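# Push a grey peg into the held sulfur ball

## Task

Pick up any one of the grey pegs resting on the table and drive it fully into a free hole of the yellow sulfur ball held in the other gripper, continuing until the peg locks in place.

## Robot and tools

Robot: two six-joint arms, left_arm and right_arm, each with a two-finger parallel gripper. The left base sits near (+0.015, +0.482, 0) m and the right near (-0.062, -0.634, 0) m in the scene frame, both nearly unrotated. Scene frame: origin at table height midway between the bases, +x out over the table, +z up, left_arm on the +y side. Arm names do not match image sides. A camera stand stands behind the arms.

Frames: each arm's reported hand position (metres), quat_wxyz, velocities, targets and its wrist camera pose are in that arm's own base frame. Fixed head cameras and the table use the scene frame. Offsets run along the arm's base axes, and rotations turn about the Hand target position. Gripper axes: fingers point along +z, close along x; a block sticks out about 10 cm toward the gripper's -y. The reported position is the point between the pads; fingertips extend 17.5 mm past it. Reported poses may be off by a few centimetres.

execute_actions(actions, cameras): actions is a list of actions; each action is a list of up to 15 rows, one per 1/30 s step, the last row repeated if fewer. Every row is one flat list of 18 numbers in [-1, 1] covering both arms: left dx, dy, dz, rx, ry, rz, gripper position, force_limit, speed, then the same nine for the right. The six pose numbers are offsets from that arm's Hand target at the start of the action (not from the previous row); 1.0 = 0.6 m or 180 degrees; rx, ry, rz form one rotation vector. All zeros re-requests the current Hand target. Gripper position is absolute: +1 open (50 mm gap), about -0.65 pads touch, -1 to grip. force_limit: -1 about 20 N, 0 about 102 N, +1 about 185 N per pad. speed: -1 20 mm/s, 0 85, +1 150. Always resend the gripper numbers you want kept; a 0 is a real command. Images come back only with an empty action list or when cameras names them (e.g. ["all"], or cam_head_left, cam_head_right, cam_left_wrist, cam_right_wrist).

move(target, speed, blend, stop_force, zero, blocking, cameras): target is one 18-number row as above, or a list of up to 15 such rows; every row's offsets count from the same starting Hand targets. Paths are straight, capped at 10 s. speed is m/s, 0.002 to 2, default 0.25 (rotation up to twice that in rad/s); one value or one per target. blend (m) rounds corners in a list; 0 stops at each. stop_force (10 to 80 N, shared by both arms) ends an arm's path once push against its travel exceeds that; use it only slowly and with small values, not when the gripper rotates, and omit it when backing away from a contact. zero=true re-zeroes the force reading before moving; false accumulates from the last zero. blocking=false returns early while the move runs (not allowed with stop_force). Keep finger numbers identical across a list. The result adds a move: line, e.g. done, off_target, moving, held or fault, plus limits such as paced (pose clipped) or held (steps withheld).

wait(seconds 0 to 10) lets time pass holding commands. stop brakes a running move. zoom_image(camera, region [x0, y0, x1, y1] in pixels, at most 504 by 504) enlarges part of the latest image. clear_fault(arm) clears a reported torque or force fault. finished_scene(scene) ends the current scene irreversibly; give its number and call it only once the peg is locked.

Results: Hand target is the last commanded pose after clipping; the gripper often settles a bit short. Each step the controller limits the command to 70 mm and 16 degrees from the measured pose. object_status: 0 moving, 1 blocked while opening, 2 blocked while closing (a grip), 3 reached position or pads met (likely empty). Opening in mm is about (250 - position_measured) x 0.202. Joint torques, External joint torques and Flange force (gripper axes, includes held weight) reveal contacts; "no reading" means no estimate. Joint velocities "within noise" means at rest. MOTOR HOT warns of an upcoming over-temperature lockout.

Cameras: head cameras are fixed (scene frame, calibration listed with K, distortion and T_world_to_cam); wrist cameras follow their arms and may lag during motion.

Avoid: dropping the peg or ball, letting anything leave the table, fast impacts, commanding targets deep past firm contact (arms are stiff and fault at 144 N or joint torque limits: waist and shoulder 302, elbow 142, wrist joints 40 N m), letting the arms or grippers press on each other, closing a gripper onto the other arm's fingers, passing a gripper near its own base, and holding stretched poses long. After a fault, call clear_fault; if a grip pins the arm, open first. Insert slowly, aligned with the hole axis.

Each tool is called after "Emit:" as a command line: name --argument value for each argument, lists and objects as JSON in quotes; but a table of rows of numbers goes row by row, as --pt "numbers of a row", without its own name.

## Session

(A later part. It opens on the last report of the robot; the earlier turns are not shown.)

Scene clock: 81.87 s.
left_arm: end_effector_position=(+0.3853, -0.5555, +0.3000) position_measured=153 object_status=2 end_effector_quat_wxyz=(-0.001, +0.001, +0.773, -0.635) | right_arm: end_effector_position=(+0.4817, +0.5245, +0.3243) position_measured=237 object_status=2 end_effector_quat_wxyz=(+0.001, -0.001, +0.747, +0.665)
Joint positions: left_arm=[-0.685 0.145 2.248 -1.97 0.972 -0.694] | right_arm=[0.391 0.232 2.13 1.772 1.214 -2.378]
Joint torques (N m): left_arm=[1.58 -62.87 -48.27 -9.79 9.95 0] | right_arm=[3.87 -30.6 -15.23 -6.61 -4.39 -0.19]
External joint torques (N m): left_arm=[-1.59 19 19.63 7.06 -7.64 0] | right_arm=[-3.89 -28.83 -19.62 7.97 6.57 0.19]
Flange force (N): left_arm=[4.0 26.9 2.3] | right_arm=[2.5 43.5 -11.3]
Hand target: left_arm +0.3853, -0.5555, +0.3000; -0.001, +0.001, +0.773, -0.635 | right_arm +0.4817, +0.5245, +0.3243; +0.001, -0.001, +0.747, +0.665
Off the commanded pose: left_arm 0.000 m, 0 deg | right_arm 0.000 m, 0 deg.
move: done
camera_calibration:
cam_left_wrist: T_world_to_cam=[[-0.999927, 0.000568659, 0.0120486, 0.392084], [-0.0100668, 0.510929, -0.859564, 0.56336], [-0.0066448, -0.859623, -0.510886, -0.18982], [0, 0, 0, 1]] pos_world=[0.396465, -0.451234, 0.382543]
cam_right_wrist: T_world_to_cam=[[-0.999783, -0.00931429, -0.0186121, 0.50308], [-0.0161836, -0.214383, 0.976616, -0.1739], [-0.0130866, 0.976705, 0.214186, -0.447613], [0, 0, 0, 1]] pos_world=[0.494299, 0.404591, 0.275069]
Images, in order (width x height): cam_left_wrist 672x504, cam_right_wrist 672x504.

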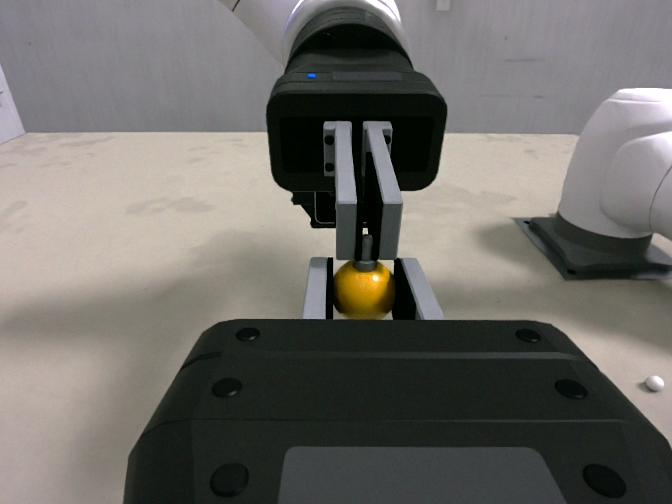

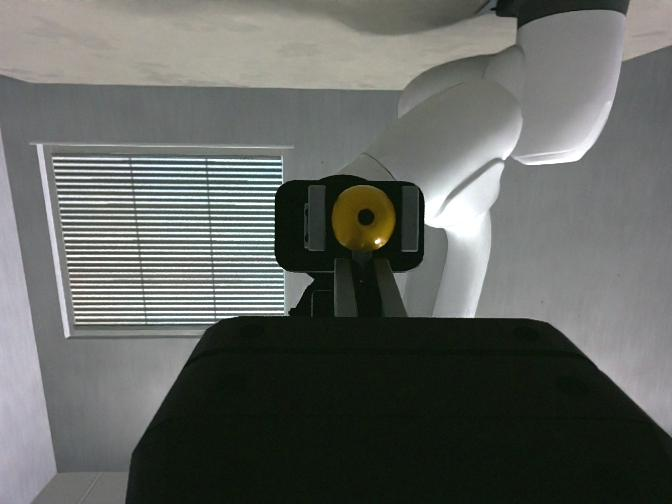

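Emit:
move --target '[0,0,0,0,0,0,-1,0,-1,0,-0.00033,-0.00276,0,0,0,-1,-0.3,-1]' --speed 0.004 --stop_force 40 --cameras '["cam_left_wrist","cam_right_wrist"]'

Emit:
zoom_image --camera "cam_right_wrist" --region '[310, 150, 420, 260]'

Emit:
zoom_image --camera "cam_left_wrist" --region '[330, 230, 400, 290]'

Scene clock: 83.97 s.
left_arm: end_effector_position=(+0.3853, -0.5555, +0.3000) position_measured=153 object_status=2 end_effector_quat_wxyz=(-0.001, +0.001, +0.773, -0.635) | right_arm: end_effector_position=(+0.4817, +0.5243, +0.3227) position_measured=237 object_status=2 end_effector_quat_wxyz=(+0.001, -0.001, +0.747, +0.665)
Joint positions: left_arm=[-0.685 0.145 2.248 -1.97 0.972 -0.694] | right_arm=[0.391 0.234 2.132 1.773 1.215 -2.381]
Joint torques (N m): left_arm=[2.05 -79.68 -60.58 -13.41 16.25 0.04] | right_arm=[0.89 -13.6 -2.22 -11.51 -10.78 -0.08]
External joint torques (N m): left_arm=[-2.1 36 31.99 10.68 -13.96 -0.04] | right_arm=[-0.96 -45.58 -32.43 12.85 12.96 0.07]
Flange force (N): left_arm=[2.2 49.8 11.2] | right_arm=[4.5 69.0 -10.4]
Hand target: left_arm +0.3853, -0.5555, +0.3000; -0.001, +0.001, +0.773, -0.635 | right_arm +0.4817, +0.5243, +0.3227; +0.001, -0.001, +0.747, +0.665
Off the commanded pose: left_arm 0.000 m, 0 deg | right_arm 0.000 m, 0 deg.
move: done
camera_calibration:
cam_left_wrist: T_world_to_cam=[[-0.999928, 0.000705762, 0.0120144, 0.392059], [-0.0099673, 0.510931, -0.859564, 0.56332], [-0.00674519, -0.859622, -0.510887, -0.189781], [0, 0, 0, 1]] pos_world=[0.396365, -0.451234, 0.382543]
cam_right_wrist: T_world_to_cam=[[-0.999782, -0.0092925, -0.0187097, 0.503066], [-0.0162835, -0.214384, 0.976614, -0.17233], [-0.0130862, 0.976705, 0.214185, -0.447076], [0, 0, 0, 1]] pos_world=[0.494299, 0.404391, 0.27347]
Images, in order (width x height): cam_left_wrist 672x504, cam_right_wrist 672x504.

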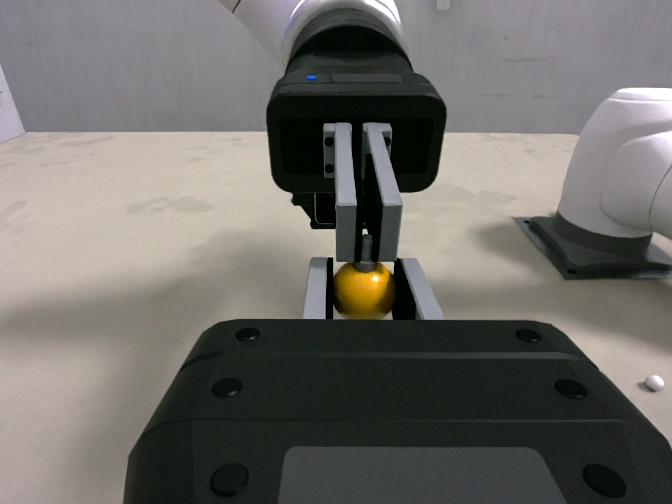

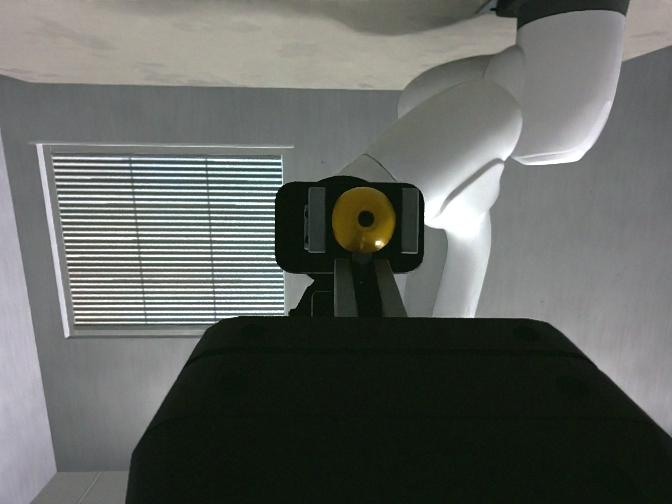

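Scaled by 4.582 from the camera's 672x504 image, which has a finer 960x720 frame.

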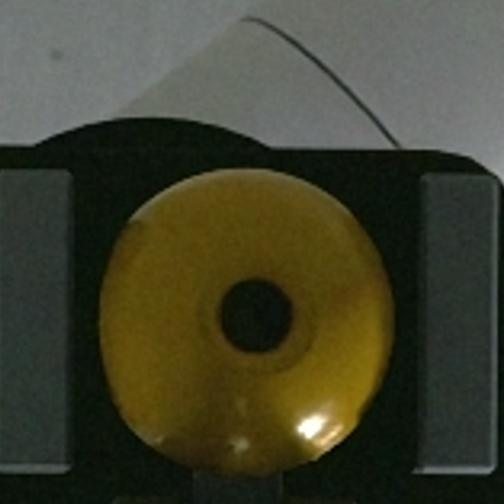

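Scaled by 7.200 from the camera's 672x504 image, which has a finer 960x720 frame.

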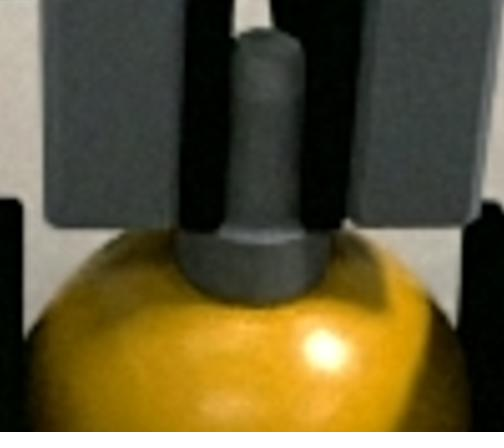

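Emit:
move --target '[0,0,0,0,0,0,-1,0,-1,0,-0.0002,-0.00166,0,0,0,-1,-0.3,-1]' --speed 0.004 --stop_force 40 --cameras '["cam_left_wrist","cam_right_wrist"]'

Emit:
zoom_image --camera "cam_right_wrist" --region '[310, 150, 420, 260]'

Emit:
zoom_image --camera "cam_left_wrist" --region '[330, 230, 400, 290]'

Scene clock: 85.63 s.
left_arm: end_effector_position=(+0.3853, -0.5555, +0.3000) position_measured=153 object_status=2 end_effector_quat_wxyz=(-0.001, +0.001, +0.773, -0.635) | right_arm: end_effector_position=(+0.4817, +0.5242, +0.3217) position_measured=237 object_status=2 end_effector_quat_wxyz=(+0.001, -0.001, +0.747, +0.665)
Joint positions: left_arm=[-0.685 0.145 2.248 -1.97 0.972 -0.694] | right_arm=[0.391 0.235 2.133 1.774 1.215 -2.383]
Joint torques (N m): left_arm=[2.65 -93.3 -70.85 -16.4 21.07 0.06] | right_arm=[0.13 -0.3 8.13 -15.5 -15.57 -0.07]
External joint torques (N m): left_arm=[-2.69 49.69 42.28 13.68 -18.77 -0.06] | right_arm=[-0.07 -59.28 -42.79 16.83 17.76 0.07]
Flange force (N): left_arm=[1.2 68.8 18.0] | right_arm=[5.4 89.9 -11.9]
Hand target: left_arm +0.3853, -0.5555, +0.3000; -0.001, +0.001, +0.773, -0.635 | right_arm +0.4817, +0.5242, +0.3217; +0.001, -0.001, +0.747, +0.665
Off the commanded pose: left_arm 0.000 m, 0 deg | right_arm 0.000 m, 0 deg.
move: done
camera_calibration:
cam_left_wrist: T_world_to_cam=[[-0.999927, 0.000567848, 0.0120487, 0.391983], [-0.0100667, 0.511003, -0.85952, 0.563375], [-0.00664502, -0.859579, -0.51096, -0.189773], [0, 0, 0, 1]] pos_world=[0.396365, -0.451234, 0.382543]
cam_right_wrist: T_world_to_cam=[[-0.999782, -0.009293, -0.0187099, 0.503047], [-0.0162833, -0.214405, 0.976609, -0.171365], [-0.0130871, 0.976701, 0.214207, -0.446767], [0, 0, 0, 1]] pos_world=[0.494299, 0.404291, 0.27247]
Images, in order (width x height): cam_left_wrist 672x504, cam_right_wrist 672x504.

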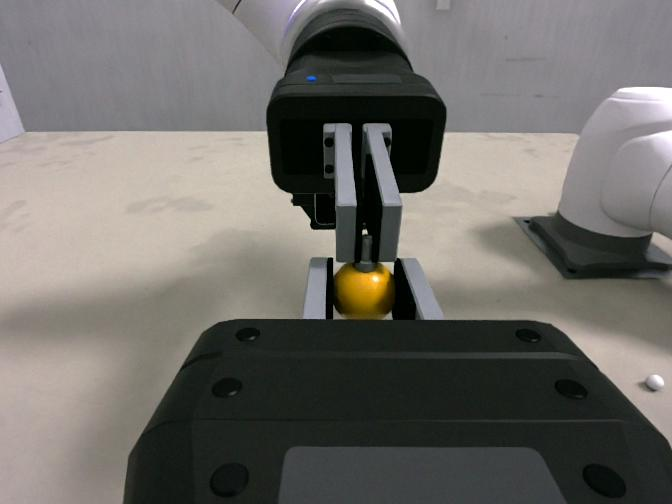

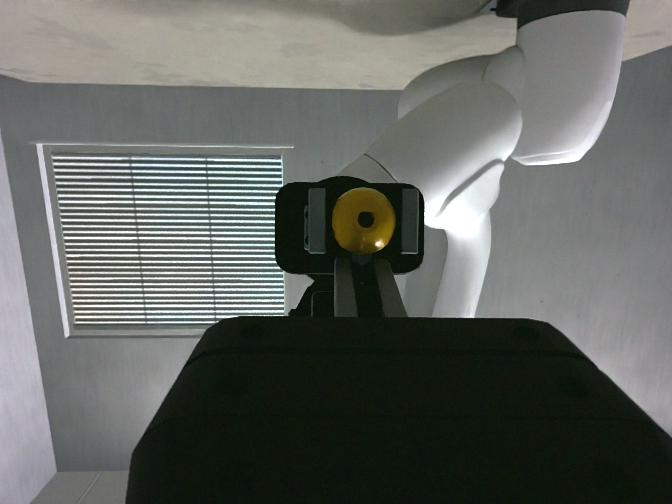

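Scaled by 4.582 from the camera's 672x504 image, which has a finer 960x720 frame.

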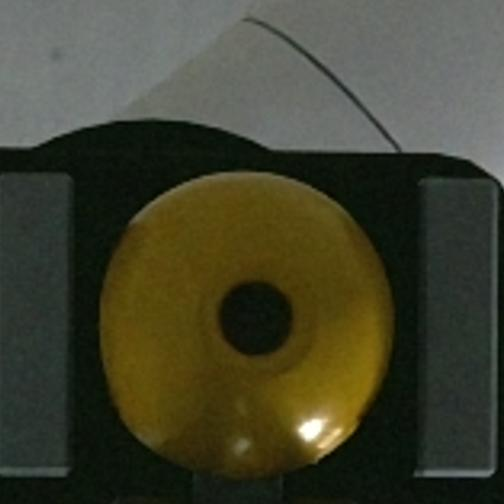

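Scaled by 7.200 from the camera's 672x504 image, which has a finer 960x720 frame.

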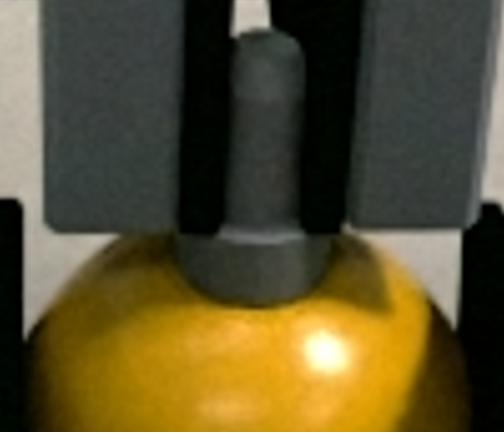

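Emit:
move --target '[0,0,0,0,0,0,-1,0,-1,0,0.0009,0.0075,0,0,0,-1,-0.3,-1]' --speed 0.01 --cameras '["cam_left_wrist","cam_right_wrist"]'

Emit:
zoom_image --camera "cam_right_wrist" --region '[310, 150, 420, 260]'

Emit:
zoom_image --camera "cam_left_wrist" --region '[330, 230, 400, 290]'

Scene clock: 86.97 s.
left_arm: end_effector_position=(+0.3853, -0.5556, +0.3004) position_measured=153 object_status=2 end_effector_quat_wxyz=(-0.001, +0.001, +0.773, -0.635) | right_arm: end_effector_position=(+0.4817, +0.5247, +0.3259) position_measured=237 object_status=2 end_effector_quat_wxyz=(+0.001, -0.001, +0.747, +0.664)
Joint positions: left_arm=[-0.685 0.145 2.248 -1.97 0.972 -0.694] | right_arm=[0.392 0.23 2.129 1.771 1.213 -2.374]
Joint torques (N m): left_arm=[0.39 -37.78 -29.97 -4.61 0.65 0.02] | right_arm=[7.43 -56.09 -33.26 0.58 4.85 -0.12]
External joint torques (N m): left_arm=[-0.35 -6.06 1.4 1.89 1.66 -0.02] | right_arm=[-7.31 -2.93 -1.62 0.76 -2.68 0.12]
Flange force (N): left_arm=[5.6 -7.3 -11.8] | right_arm=[-2.8 4.8 -9.4]
Hand target: left_arm +0.3853, -0.5555, +0.3000; -0.001, +0.001, +0.773, -0.635 | right_arm +0.4817, +0.5247, +0.3262; +0.001, -0.001, +0.747, +0.665
Off the commanded pose: left_arm 0.000 m, 0 deg | right_arm 0.000 m, 0 deg.
move: done
camera_calibration:
cam_left_wrist: T_world_to_cam=[[-0.99993, 0.000817317, 0.0118423, 0.392272], [-0.00976717, 0.510313, -0.859933, 0.563414], [-0.00674611, -0.859988, -0.510269, -0.190115], [0, 0, 0, 1]] pos_world=[0.396465, -0.451335, 0.382843]
cam_right_wrist: T_world_to_cam=[[-0.999786, -0.00924801, -0.0184882, 0.503052], [-0.0160834, -0.213883, 0.976727, -0.175701], [-0.0129871, 0.976816, 0.213689, -0.448105], [0, 0, 0, 1]] pos_world=[0.494299, 0.404789, 0.276668]
Images, in order (width x height): cam_left_wrist 672x504, cam_right_wrist 672x504.

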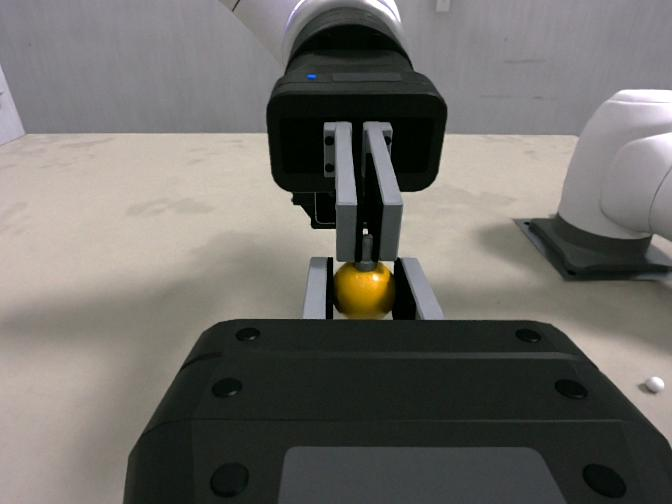

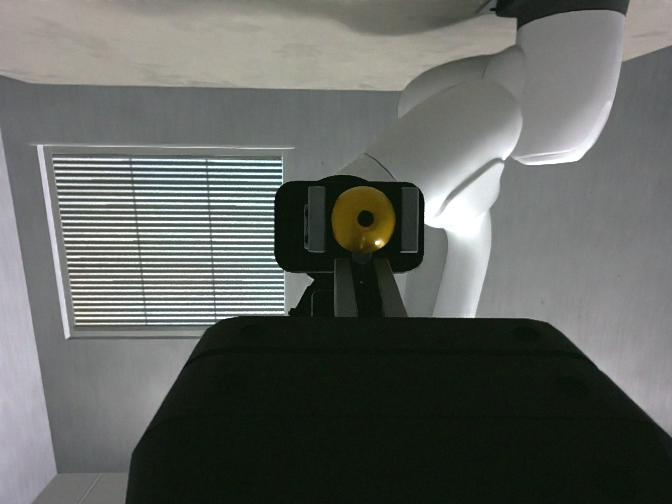

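Scaled by 4.582 from the camera's 672x504 image, which has a finer 960x720 frame.

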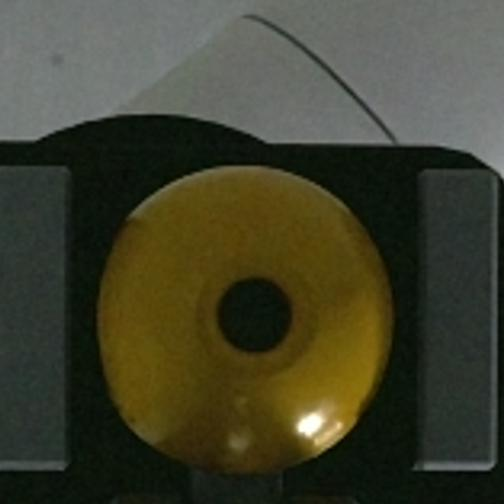

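Scaled by 7.200 from the camera's 672x504 image, which has a finer 960x720 frame.

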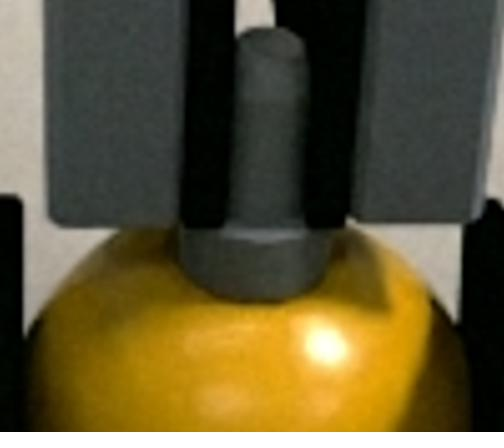

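Emit:
move --target '[0,0,0,0,0,0,-1,0,-1,0,0.0006,0.005,0,0,0,-1,-0.3,-1]' --speed 0.01 --cameras '["cam_left_wrist","cam_right_wrist"]'

Emit:
zoom_image --camera "cam_right_wrist" --region '[310, 150, 420, 260]'

Emit:
zoom_image --camera "cam_left_wrist" --region '[330, 230, 400, 290]'

Scene clock: 88.27 s.
left_arm: end_effector_position=(+0.3853, -0.5554, +0.3000) position_measured=153 object_status=2 end_effector_quat_wxyz=(-0.001, +0.001, +0.773, -0.635) | right_arm: end_effector_position=(+0.4817, +0.5251, +0.3292) position_measured=237 object_status=2 end_effector_quat_wxyz=(+0.001, -0.001, +0.747, +0.665)
Joint positions: left_arm=[-0.685 0.145 2.248 -1.97 0.972 -0.694] | right_arm=[0.392 0.226 2.127 1.769 1.211 -2.367]
Joint torques (N m): left_arm=[-1.32 -39.61 -27.35 -3.42 1.74 0.11] | right_arm=[3.36 -54.58 -35.56 1.47 3.52 0.09]
External joint torques (N m): left_arm=[1.34 -4.33 -1.24 0.69 0.57 -0.1] | right_arm=[-3.21 -3.75 0.62 -0.12 -1.38 -0.09]
Flange force (N): left_arm=[0.0 -6.9 -7.6] | right_arm=[3.8 4.2 -7.2]
Hand target: left_arm +0.3853, -0.5555, +0.3000; -0.001, +0.001, +0.773, -0.635 | right_arm +0.4817, +0.5251, +0.3292; +0.001, -0.001, +0.747, +0.665
Off the commanded pose: left_arm 0.000 m, 0 deg | right_arm 0.000 m, 0 deg.
move: done
camera_calibration:
cam_left_wrist: T_world_to_cam=[[-0.999927, 0.000567848, 0.0120487, 0.391983], [-0.0100667, 0.511003, -0.85952, 0.563375], [-0.00664502, -0.859579, -0.51096, -0.189773], [0, 0, 0, 1]] pos_world=[0.396365, -0.451234, 0.382543]
cam_right_wrist: T_world_to_cam=[[-0.999782, -0.0092925, -0.0187097, 0.503193], [-0.0162835, -0.214384, 0.976614, -0.178409], [-0.0130862, 0.976705, 0.214185, -0.449228], [0, 0, 0, 1]] pos_world=[0.494299, 0.405191, 0.27987]
Images, in order (width x height): cam_left_wrist 672x504, cam_right_wrist 672x504.

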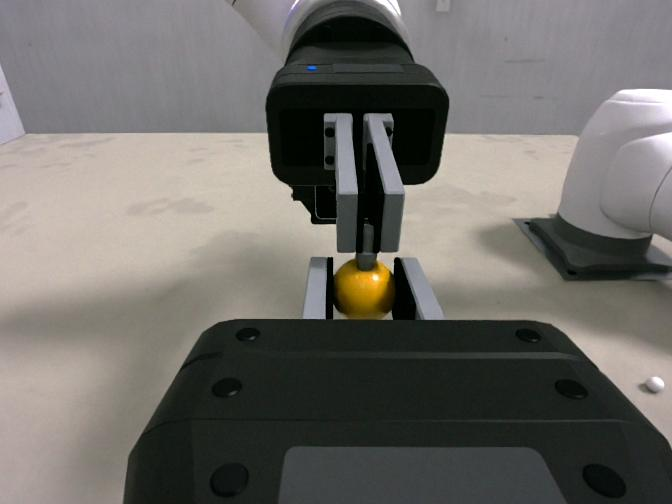

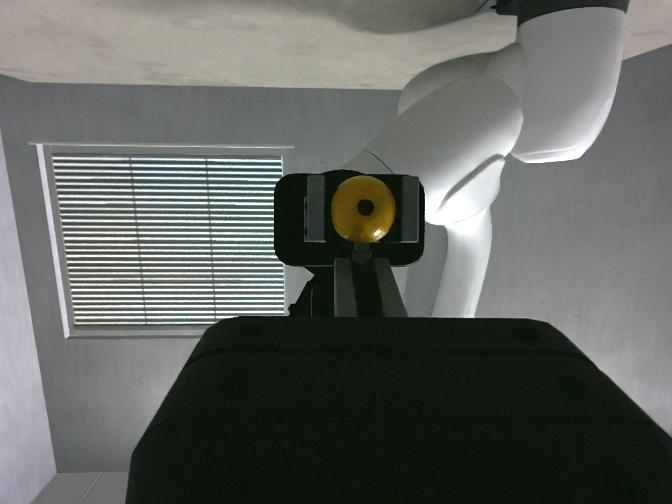

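Scaled by 4.582 from the camera's 672x504 image, which has a finer 960x720 frame.

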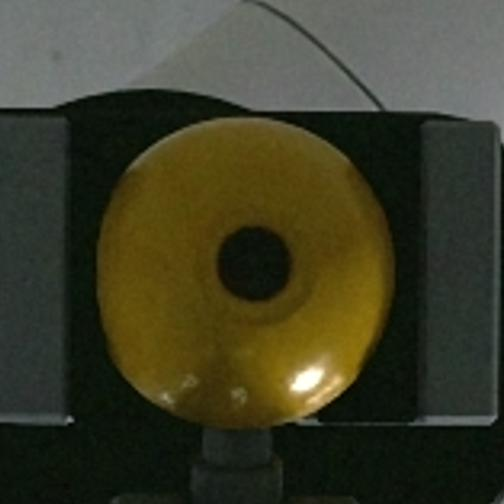

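Scaled by 7.200 from the camera's 672x504 image, which has a finer 960x720 frame.

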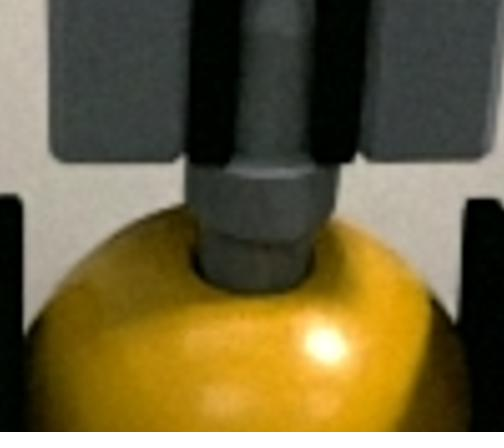

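Emit:
move --target '[0,0,0,0,0,0,-1,0,-1,0,-0.0015,-0.0128,0,0,0,-1,-0.3,-1]' --speed 0.005 --stop_force 80 --cameras '["cam_left_wrist","cam_right_wrist"]'

Emit:
zoom_image --camera "cam_right_wrist" --region '[310, 150, 420, 260]'

Emit:
zoom_image --camera "cam_left_wrist" --region '[330, 230, 400, 290]'

Scene clock: 93.93 s.
left_arm: end_effector_position=(+0.3853, -0.5555, +0.2999) position_measured=153 object_status=2 end_effector_quat_wxyz=(-0.001, +0.001, +0.773, -0.635) | right_arm: end_effector_position=(+0.4817, +0.5242, +0.3216) position_measured=237 object_status=2 end_effector_quat_wxyz=(+0.001, -0.001, +0.747, +0.665)
Joint positions: left_arm=[-0.685 0.145 2.248 -1.97 0.972 -0.694] | right_arm=[0.391 0.235 2.133 1.774 1.216 -2.384]
Joint torques (N m): left_arm=[2.86 -92.02 -69.07 -15.89 20.79 0.07] | right_arm=[-1.83 -2.02 6.96 -14.91 -15.29 -0.13]
External joint torques (N m): left_arm=[-2.8 48.06 40.37 13.15 -18.48 -0.07] | right_arm=[1.78 -57.6 -41.61 16.25 17.48 0.13]
Flange force (N): left_arm=[1.0 65.7 18.5] | right_arm=[6.3 87.8 -8.7]
Hand target: left_arm +0.3853, -0.5555, +0.3000; -0.001, +0.001, +0.773, -0.635 | right_arm +0.4817, +0.5242, +0.3216; +0.001, -0.001, +0.747, +0.665
Off the commanded pose: left_arm 0.000 m, 0 deg | right_arm 0.000 m, 0 deg.
move: contact (right_arm)
camera_calibration:
cam_left_wrist: T_world_to_cam=[[-0.999926, 0.00060218, 0.0121859, 0.392047], [-0.0101671, 0.511003, -0.859519, 0.563329], [-0.00674463, -0.859579, -0.510959, -0.189785], [0, 0, 0, 1]] pos_world=[0.396465, -0.451234, 0.382443]
cam_right_wrist: T_world_to_cam=[[-0.999782, -0.00929104, -0.0187105, 0.503042], [-0.0162831, -0.2145, 0.976588, -0.171126], [-0.0130869, 0.97668, 0.214302, -0.446742], [0, 0, 0, 1]] pos_world=[0.494299, 0.404291, 0.27227]
Images, in order (width x height): cam_left_wrist 672x504, cam_right_wrist 672x504.

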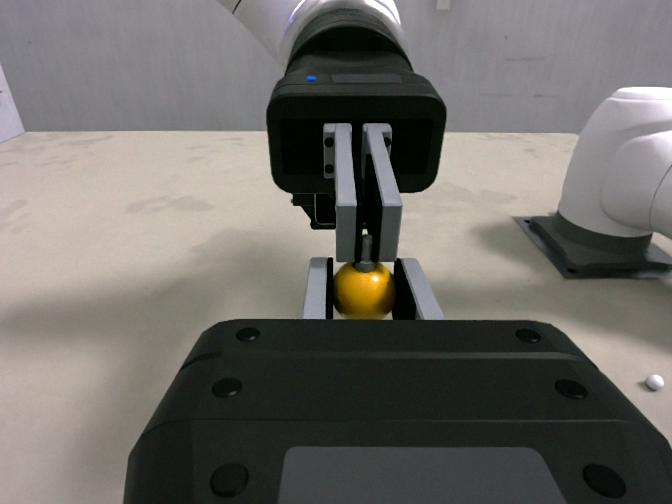

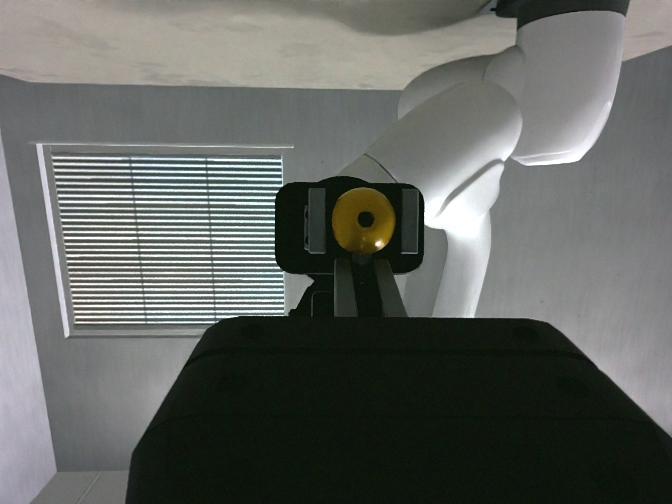

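Scaled by 4.582 from the camera's 672x504 image, which has a finer 960x720 frame.

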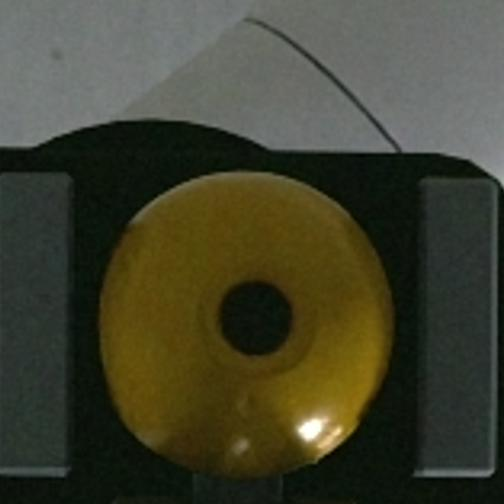

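Scaled by 7.200 from the camera's 672x504 image, which has a finer 960x720 frame.

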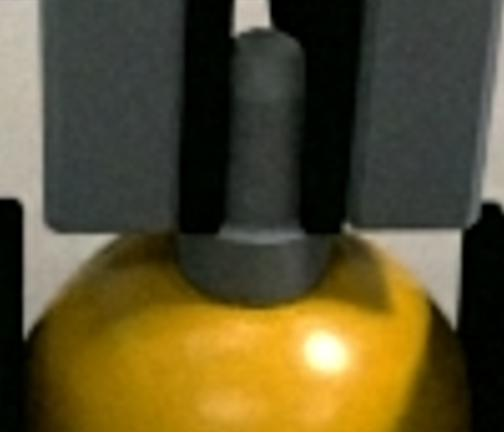

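Emit:
move --target '[0,0,0,0,0,0,-1,0,-1,0,-0.00025,-0.002,0,0,0,-1,-0.3,-1]' --speed 0.004 --cameras '["cam_left_wrist","cam_right_wrist"]'

Emit:
zoom_image --camera "cam_right_wrist" --region '[310, 150, 420, 260]'

Emit:
zoom_image --camera "cam_left_wrist" --region '[330, 230, 400, 290]'

Scene clock: 95.00 s.
left_arm: end_effector_position=(+0.3853, -0.5555, +0.3000) position_measured=153 object_status=2 end_effector_quat_wxyz=(-0.001, +0.001, +0.773, -0.635) | right_arm: end_effector_position=(+0.4817, +0.5241, +0.3205) position_measured=237 object_status=2 end_effector_quat_wxyz=(+0.001, -0.001, +0.747, +0.665)
Joint positions: left_arm=[-0.685 0.145 2.248 -1.97 0.972 -0.694] | right_arm=[0.39 0.237 2.134 1.775 1.216 -2.386]
Joint torques (N m): left_arm=[2.8 -108.8 -82.06 -19.52 27.2 0.01] | right_arm=[-3.57 14.84 19.45 -19.64 -21.81 -0.24]
External joint torques (N m): left_arm=[-2.87 64.9 53.39 16.78 -24.89 -0.01] | right_arm=[3.65 -74.6 -54.03 20.97 24.01 0.24]
Flange force (N): left_arm=[-0.1 89.4 26.1] | right_arm=[8.1 113.7 -10.4]
Hand target: left_arm +0.3853, -0.5555, +0.3000; -0.001, +0.001, +0.773, -0.635 | right_arm +0.4817, +0.5240, +0.3204; +0.001, -0.001, +0.747, +0.665
Off the commanded pose: left_arm 0.000 m, 0 deg | right_arm 0.000 m, 0 deg.
move: done
camera_calibration:
cam_left_wrist: T_world_to_cam=[[-0.999927, 0.000654424, 0.0121001, 0.392002], [-0.0100671, 0.51093, -0.859563, 0.563359], [-0.0067448, -0.859622, -0.510886, -0.189781], [0, 0, 0, 1]] pos_world=[0.396365, -0.451234, 0.382543]
cam_right_wrist: T_world_to_cam=[[-0.999782, -0.00928681, -0.0187131, 0.50302], [-0.0162839, -0.214691, 0.976546, -0.169985], [-0.0130865, 0.976638, 0.214493, -0.446445], [0, 0, 0, 1]] pos_world=[0.494299, 0.404192, 0.27117]
Images, in order (width x height): cam_left_wrist 672x504, cam_right_wrist 672x504.

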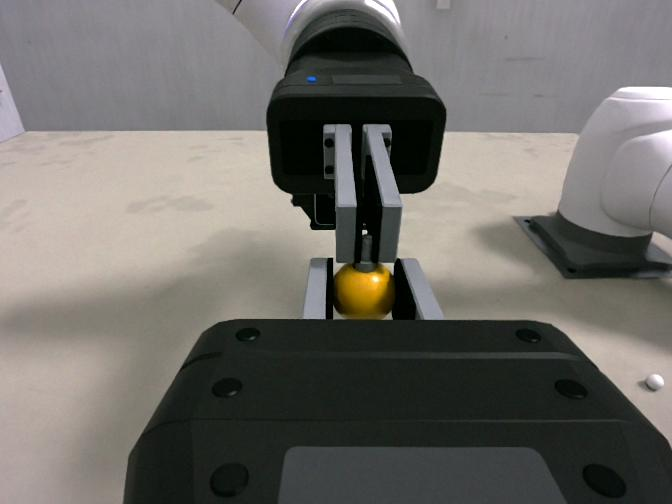

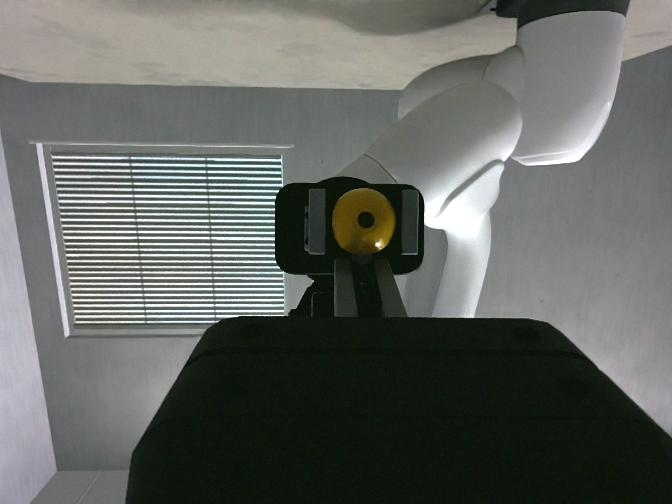

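Scaled by 4.582 from the camera's 672x504 image, which has a finer 960x720 frame.

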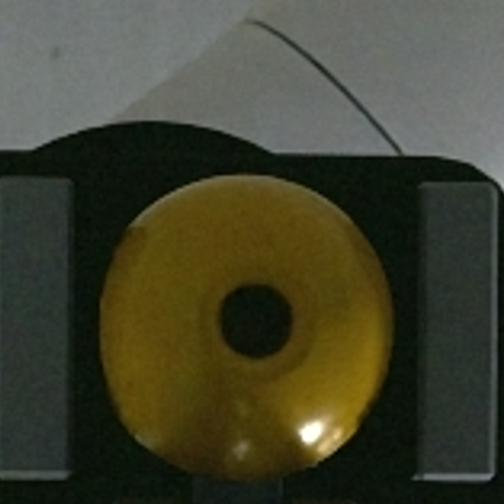

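Scaled by 7.200 from the camera's 672x504 image, which has a finer 960x720 frame.

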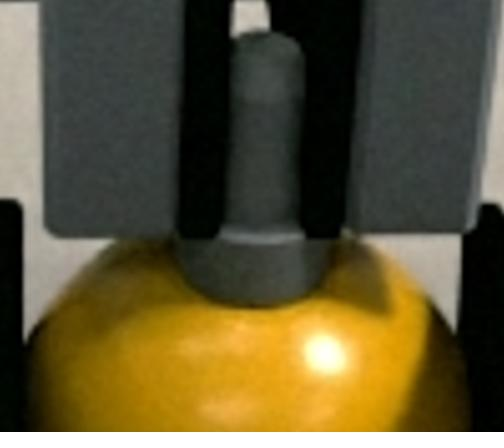

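Emit:
move --target '[0,0,0,0,0,0,-1,0,-1,0,0.0006,0.0054,0,0,0,-1,-0.3,-1]' --speed 0.01 --cameras '["cam_left_wrist","cam_right_wrist"]'

Emit:
zoom_image --camera "cam_left_wrist" --region '[345, 235, 390, 280]'

Emit:
zoom_image --camera "cam_right_wrist" --region '[340, 225, 390, 275]'

Scene clock: 96.17 s.
left_arm: end_effector_position=(+0.3853, -0.5555, +0.3003) position_measured=153 object_status=2 end_effector_quat_wxyz=(-0.001, +0.001, +0.773, -0.635) | right_arm: end_effector_position=(+0.4817, +0.5244, +0.3234) position_measured=237 object_status=2 end_effector_quat_wxyz=(+0.001, -0.001, +0.747, +0.664)
Joint positions: left_arm=[-0.685 0.145 2.248 -1.97 0.972 -0.694] | right_arm=[0.391 0.233 2.131 1.772 1.214 -2.379]
Joint torques (N m): left_arm=[1.94 -69.94 -53.27 -11.26 12.49 0.04] | right_arm=[2.76 -23.52 -9.55 -8.84 -7.09 0]
External joint torques (N m): left_arm=[-1.97 26.19 24.76 8.54 -10.19 -0.04] | right_arm=[-2.89 -35.39 -25.1 10.19 9.26 0]
Flange force (N): left_arm=[3.3 36.6 6.4] | right_arm=[2.7 53.2 -10.7]
Hand target: left_arm +0.3853, -0.5555, +0.3000; -0.001, +0.001, +0.773, -0.635 | right_arm +0.4817, +0.5244, +0.3236; +0.001, -0.001, +0.747, +0.665
Off the commanded pose: left_arm 0.000 m, 0 deg | right_arm 0.000 m, 0 deg.
move: done
camera_calibration:
cam_left_wrist: T_world_to_cam=[[-0.99993, 0.00072971, 0.0117911, 0.392153], [-0.00976692, 0.51043, -0.859864, 0.563388], [-0.00664597, -0.859919, -0.510388, -0.189992], [0, 0, 0, 1]] pos_world=[0.396365, -0.451234, 0.382844]
cam_right_wrist: T_world_to_cam=[[-0.999786, -0.00924238, -0.0184916, 0.503001], [-0.0160838, -0.21419, 0.97666, -0.173181], [-0.0129874, 0.976748, 0.213996, -0.447336], [0, 0, 0, 1]] pos_world=[0.494299, 0.40449, 0.274168]
Images, in order (width x height): cam_left_wrist 672x504, cam_right_wrist 672x504.

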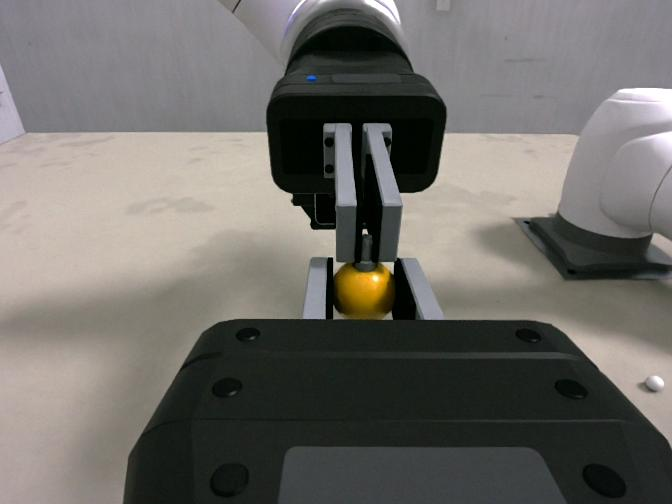

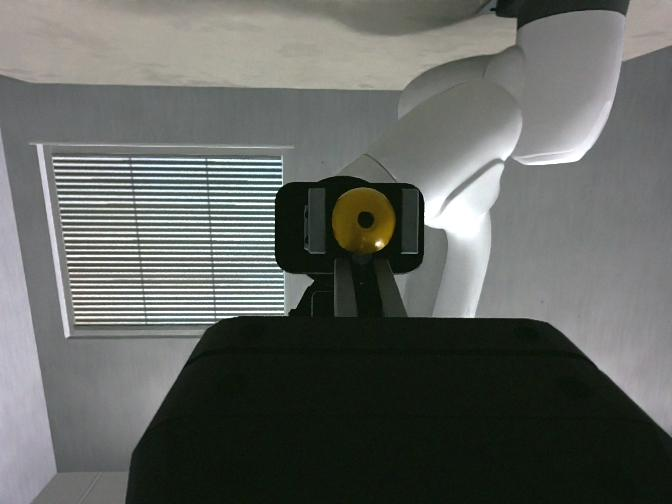

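Scaled by 11.200 from the camera's 672x504 image, which has a finer 960x720 frame.

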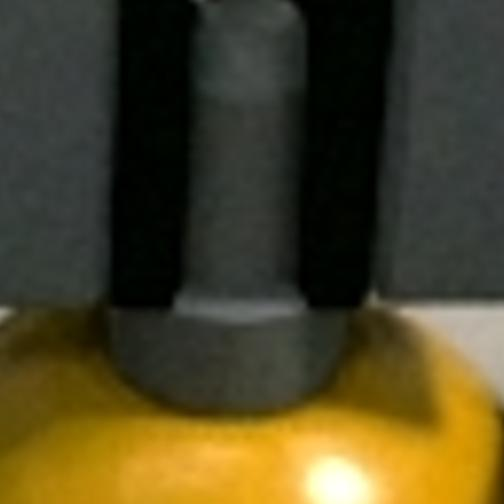

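Scaled by 10.080 from the camera's 672x504 image, which has a finer 960x720 frame.

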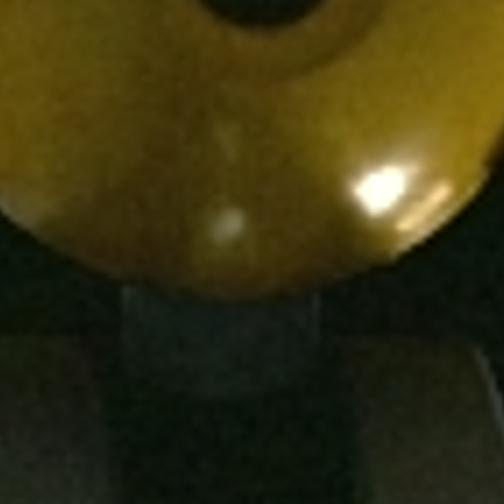

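Emit:
move --target '[0,0,0,0,0,0,-1,0,-1,0,0.0011,0.0093,0,0,0,-1,-0.3,-1]' --speed 0.01 --cameras '["cam_left_wrist","cam_right_wrist"]'

Emit:
zoom_image --camera "cam_left_wrist" --region '[345, 235, 390, 280]'

Scene clock: 97.27 s.
left_arm: end_effector_position=(+0.3853, -0.5555, +0.3001) position_measured=153 object_status=2 end_effector_quat_wxyz=(-0.001, +0.001, +0.773, -0.635) | right_arm: end_effector_position=(+0.4817, +0.5251, +0.3292) position_measured=237 object_status=2 end_effector_quat_wxyz=(+0.001, -0.001, +0.747, +0.665)
Joint positions: left_arm=[-0.685 0.145 2.248 -1.97 0.972 -0.694] | right_arm=[0.392 0.226 2.127 1.769 1.211 -2.367]
Joint torques (N m): left_arm=[-1.5 -38.85 -27.27 -3.56 1.57 0.08] | right_arm=[3.93 -54.77 -35.9 1.37 3.62 0.06]
External joint torques (N m): left_arm=[1.6 -5.12 -1.3 0.84 0.72 -0.08] | right_arm=[-4.08 -3.74 0.93 0 -1.48 -0.07]
Flange force (N): left_arm=[0.2 -7.9 -9.2] | right_arm=[3.8 3.8 -8.7]
Hand target: left_arm +0.3853, -0.5555, +0.3000; -0.001, +0.001, +0.773, -0.635 | right_arm +0.4817, +0.5251, +0.3292; +0.001, -0.001, +0.747, +0.665
Off the commanded pose: left_arm 0.000 m, 0 deg | right_arm 0.000 m, 0 deg.
move: done
camera_calibration:
cam_left_wrist: T_world_to_cam=[[-0.999928, 0.000623675, 0.0119627, 0.392041], [-0.00996664, 0.510694, -0.859705, 0.563353], [-0.00664548, -0.859762, -0.510651, -0.189923], [0, 0, 0, 1]] pos_world=[0.396365, -0.451234, 0.382643]
cam_right_wrist: T_world_to_cam=[[-0.999782, -0.00928908, -0.0187111, 0.503192], [-0.0162828, -0.214595, 0.976567, -0.178311], [-0.0130867, 0.976659, 0.214397, -0.449269], [0, 0, 0, 1]] pos_world=[0.494299, 0.405192, 0.27987]
Images, in order (width x height): cam_left_wrist 672x504, cam_right_wrist 672x504.

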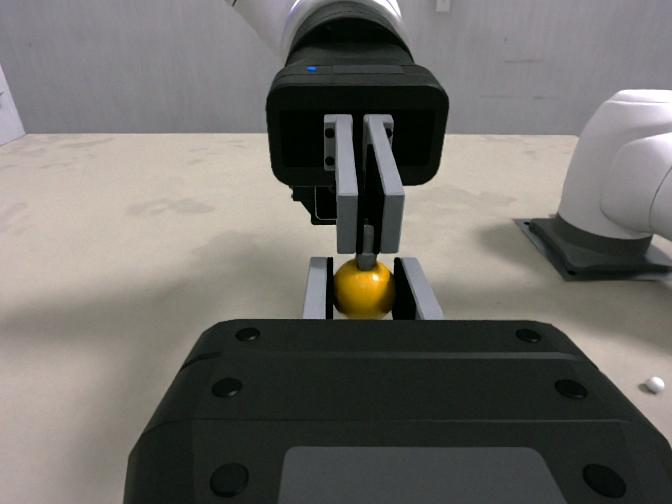

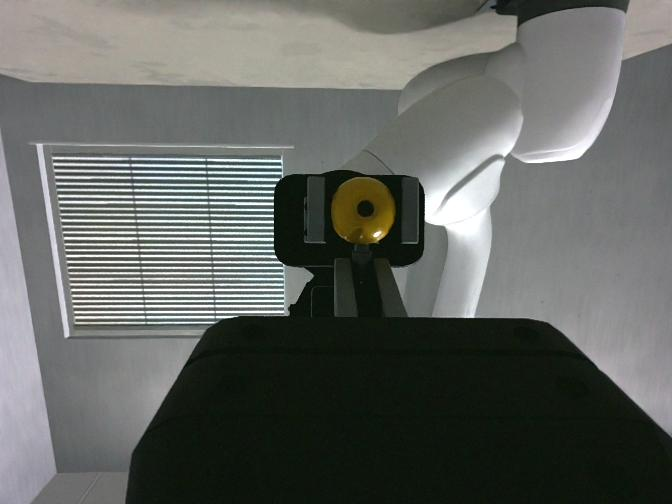

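Scaled by 11.200 from the camera's 672x504 image, which has a finer 960x720 frame.

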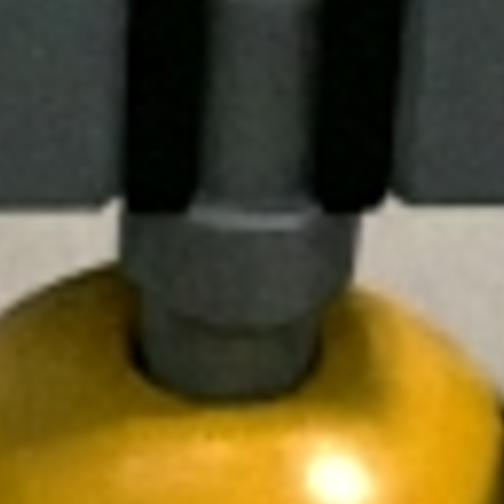

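Emit:
move --target '[0,0,0,0,0,0,-1,0,-1,0,-0.00117,-0.0093,0,0,0,-1,-0.3,-1]' --speed 0.01

Emit:
move --target '[0,0,0,0,0,0,-1,0,-1,0,-0.0019,-0.00115,0.0167,0,0,-1,-0.3,-1]' --speed 0.02 --cameras '["cam_left_wrist"]'

Emit:
zoom_image --camera "cam_left_wrist" --region '[345, 235, 390, 280]'

Emit:
move --target '[0,0,0,0,0,0,-1,0,-1,0,0.0038,0.0023,-0.0333,0,0,-1,-0.3,-1]' --speed 0.02 --cameras '["cam_left_wrist"]'

Emit:
zoom_image --camera "cam_left_wrist" --region '[345, 235, 390, 280]'

Scene clock: 101.70 s.
left_arm: end_effector_position=(+0.3852, -0.5554, +0.2998) position_measured=153 object_status=2 end_effector_quat_wxyz=(-0.001, +0.001, +0.773, -0.634) | right_arm: end_effector_position=(+0.4817, +0.5244, +0.3238) position_measured=237 object_status=2 end_effector_quat_wxyz=(+0.001, -0.001, +0.747, +0.665)
Joint positions: left_arm=[-0.685 0.145 2.248 -1.97 0.972 -0.694] | right_arm=[0.391 0.233 2.131 1.773 1.215 -2.379]
Joint torques (N m): left_arm=[1.78 -58.89 -43.3 -8.61 8.38 0.01] | right_arm=[3.06 -36.72 -18.36 -5.2 -2.96 0]
External joint torques (N m): left_arm=[-1.89 15.22 14.79 5.89 -6.08 -0.01] | right_arm=[-3.02 -22.61 -16.53 6.55 5.14 0]
Flange force (N): left_arm=[2.3 20.2 3.2] | right_arm=[0.4 34.6 -7.5]
Hand target: left_arm +0.3853, -0.5555, +0.3000; -0.001, +0.001, +0.773, -0.635 | right_arm +0.4817, +0.5244, +0.3236; +0.001, -0.001, +0.747, +0.665
Off the commanded pose: left_arm 0.000 m, 0 deg | right_arm 0.000 m, 0 deg.
move: done

Scene clock: 103.30 s.
left_arm: end_effector_position=(+0.3853, -0.5555, +0.3000) position_measured=153 object_status=2 end_effector_quat_wxyz=(-0.001, +0.001, +0.773, -0.635) | right_arm: end_effector_position=(+0.4817, +0.5232, +0.3229) position_measured=237 object_status=2 end_effector_quat_wxyz=(+0.001, -0.001, +0.730, +0.684)
Joint positions: left_arm=[-0.685 0.145 2.248 -1.97 0.972 -0.694] | right_arm=[0.387 0.253 2.144 1.818 1.264 -2.425]
Joint torques (N m): left_arm=[4.73 -63.58 -45.66 -9.55 9.49 0] | right_arm=[-0.34 -32.91 -13.21 -6.77 -4.51 -0.07]
External joint torques (N m): left_arm=[-4.69 19.61 17.01 6.81 -7.19 0.01] | right_arm=[0.47 -27.4 -20.56 7.94 6.8 0.07]
Flange force (N): left_arm=[3.7 25.0 10.2] | right_arm=[1.6 43.9 1.0]
Hand target: left_arm +0.3853, -0.5555, +0.3000; -0.001, +0.001, +0.773, -0.635 | right_arm +0.4817, +0.5232, +0.3229; +0.001, -0.001, +0.730, +0.684
Off the commanded pose: left_arm 0.000 m, 0 deg | right_arm 0.000 m, 0 deg.
move: done
camera_calibration:
cam_left_wrist: T_world_to_cam=[[-0.999927, 0.000654424, 0.0121001, 0.392002], [-0.0100671, 0.51093, -0.859563, 0.563359], [-0.0067448, -0.859622, -0.510886, -0.189781], [0, 0, 0, 1]] pos_world=[0.396365, -0.451234, 0.382543]
Images, in order (width x height): cam_left_wrist 672x504.

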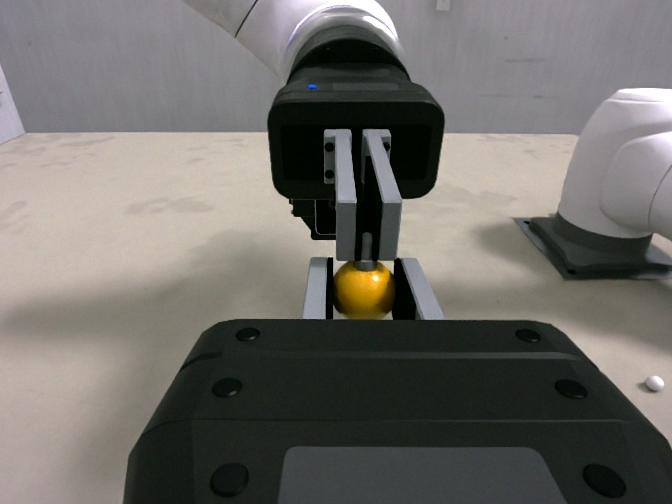

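Scaled by 11.200 from the camera's 672x504 image, which has a finer 960x720 frame.

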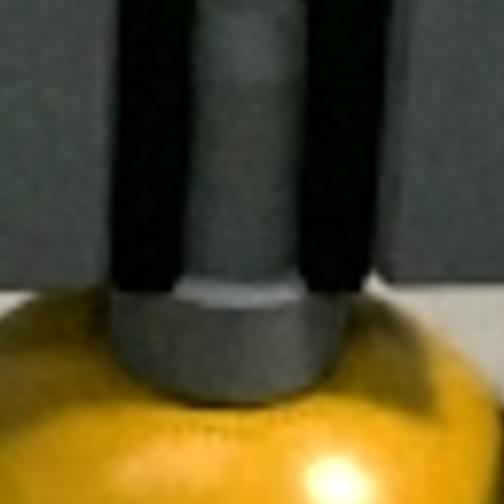

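Scene clock: 106.20 s.
left_arm: end_effector_position=(+0.3853, -0.5555, +0.3000) position_measured=153 object_status=2 end_effector_quat_wxyz=(-0.001, +0.001, +0.773, -0.635) | right_arm: end_effector_position=(+0.4817, +0.5255, +0.3243) position_measured=237 object_status=2 end_effector_quat_wxyz=(+0.001, -0.001, +0.764, +0.645)
Joint positions: left_arm=[-0.685 0.145 2.248 -1.97 0.972 -0.694] | right_arm=[0.397 0.214 2.117 1.724 1.168 -2.33]
Joint torques (N m): left_arm=[0.55 -63.21 -49.19 -9.97 10.01 0] | right_arm=[5.25 -29.03 -15.23 -6.6 -4.04 -0.23]
External joint torques (N m): left_arm=[-0.54 19.4 20.55 7.24 -7.71 0] | right_arm=[-5.69 -28.87 -20.39 8.16 6.08 0.23]
Flange force (N): left_arm=[3.2 28.3 0.1] | right_arm=[0.9 42.2 -16.3]
Hand target: left_arm +0.3853, -0.5555, +0.3000; -0.001, +0.001, +0.773, -0.635 | right_arm +0.4817, +0.5255, +0.3243; +0.001, -0.001, +0.764, +0.645
Off the commanded pose: left_arm 0.000 m, 0 deg | right_arm 0.000 m, 0 deg.
move: done
camera_calibration:
cam_left_wrist: T_world_to_cam=[[-0.999928, 0.000706863, 0.0120143, 0.392059], [-0.00996695, 0.510887, -0.85959, 0.56331], [-0.00674554, -0.859648, -0.510842, -0.189809], [0, 0, 0, 1]] pos_world=[0.396365, -0.451234, 0.382543]
Images, in order (width x height): cam_left_wrist 672x504.

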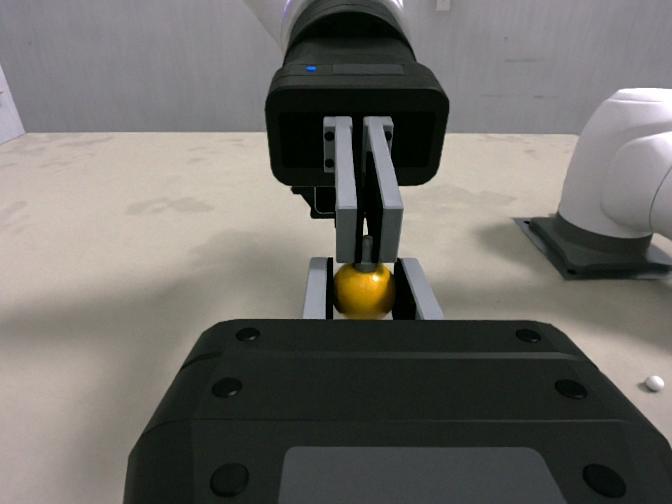

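Scaled by 11.200 from the camera's 672x504 image, which has a finer 960x720 frame.

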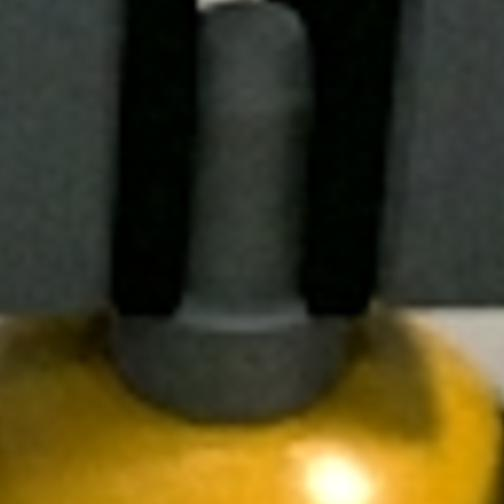

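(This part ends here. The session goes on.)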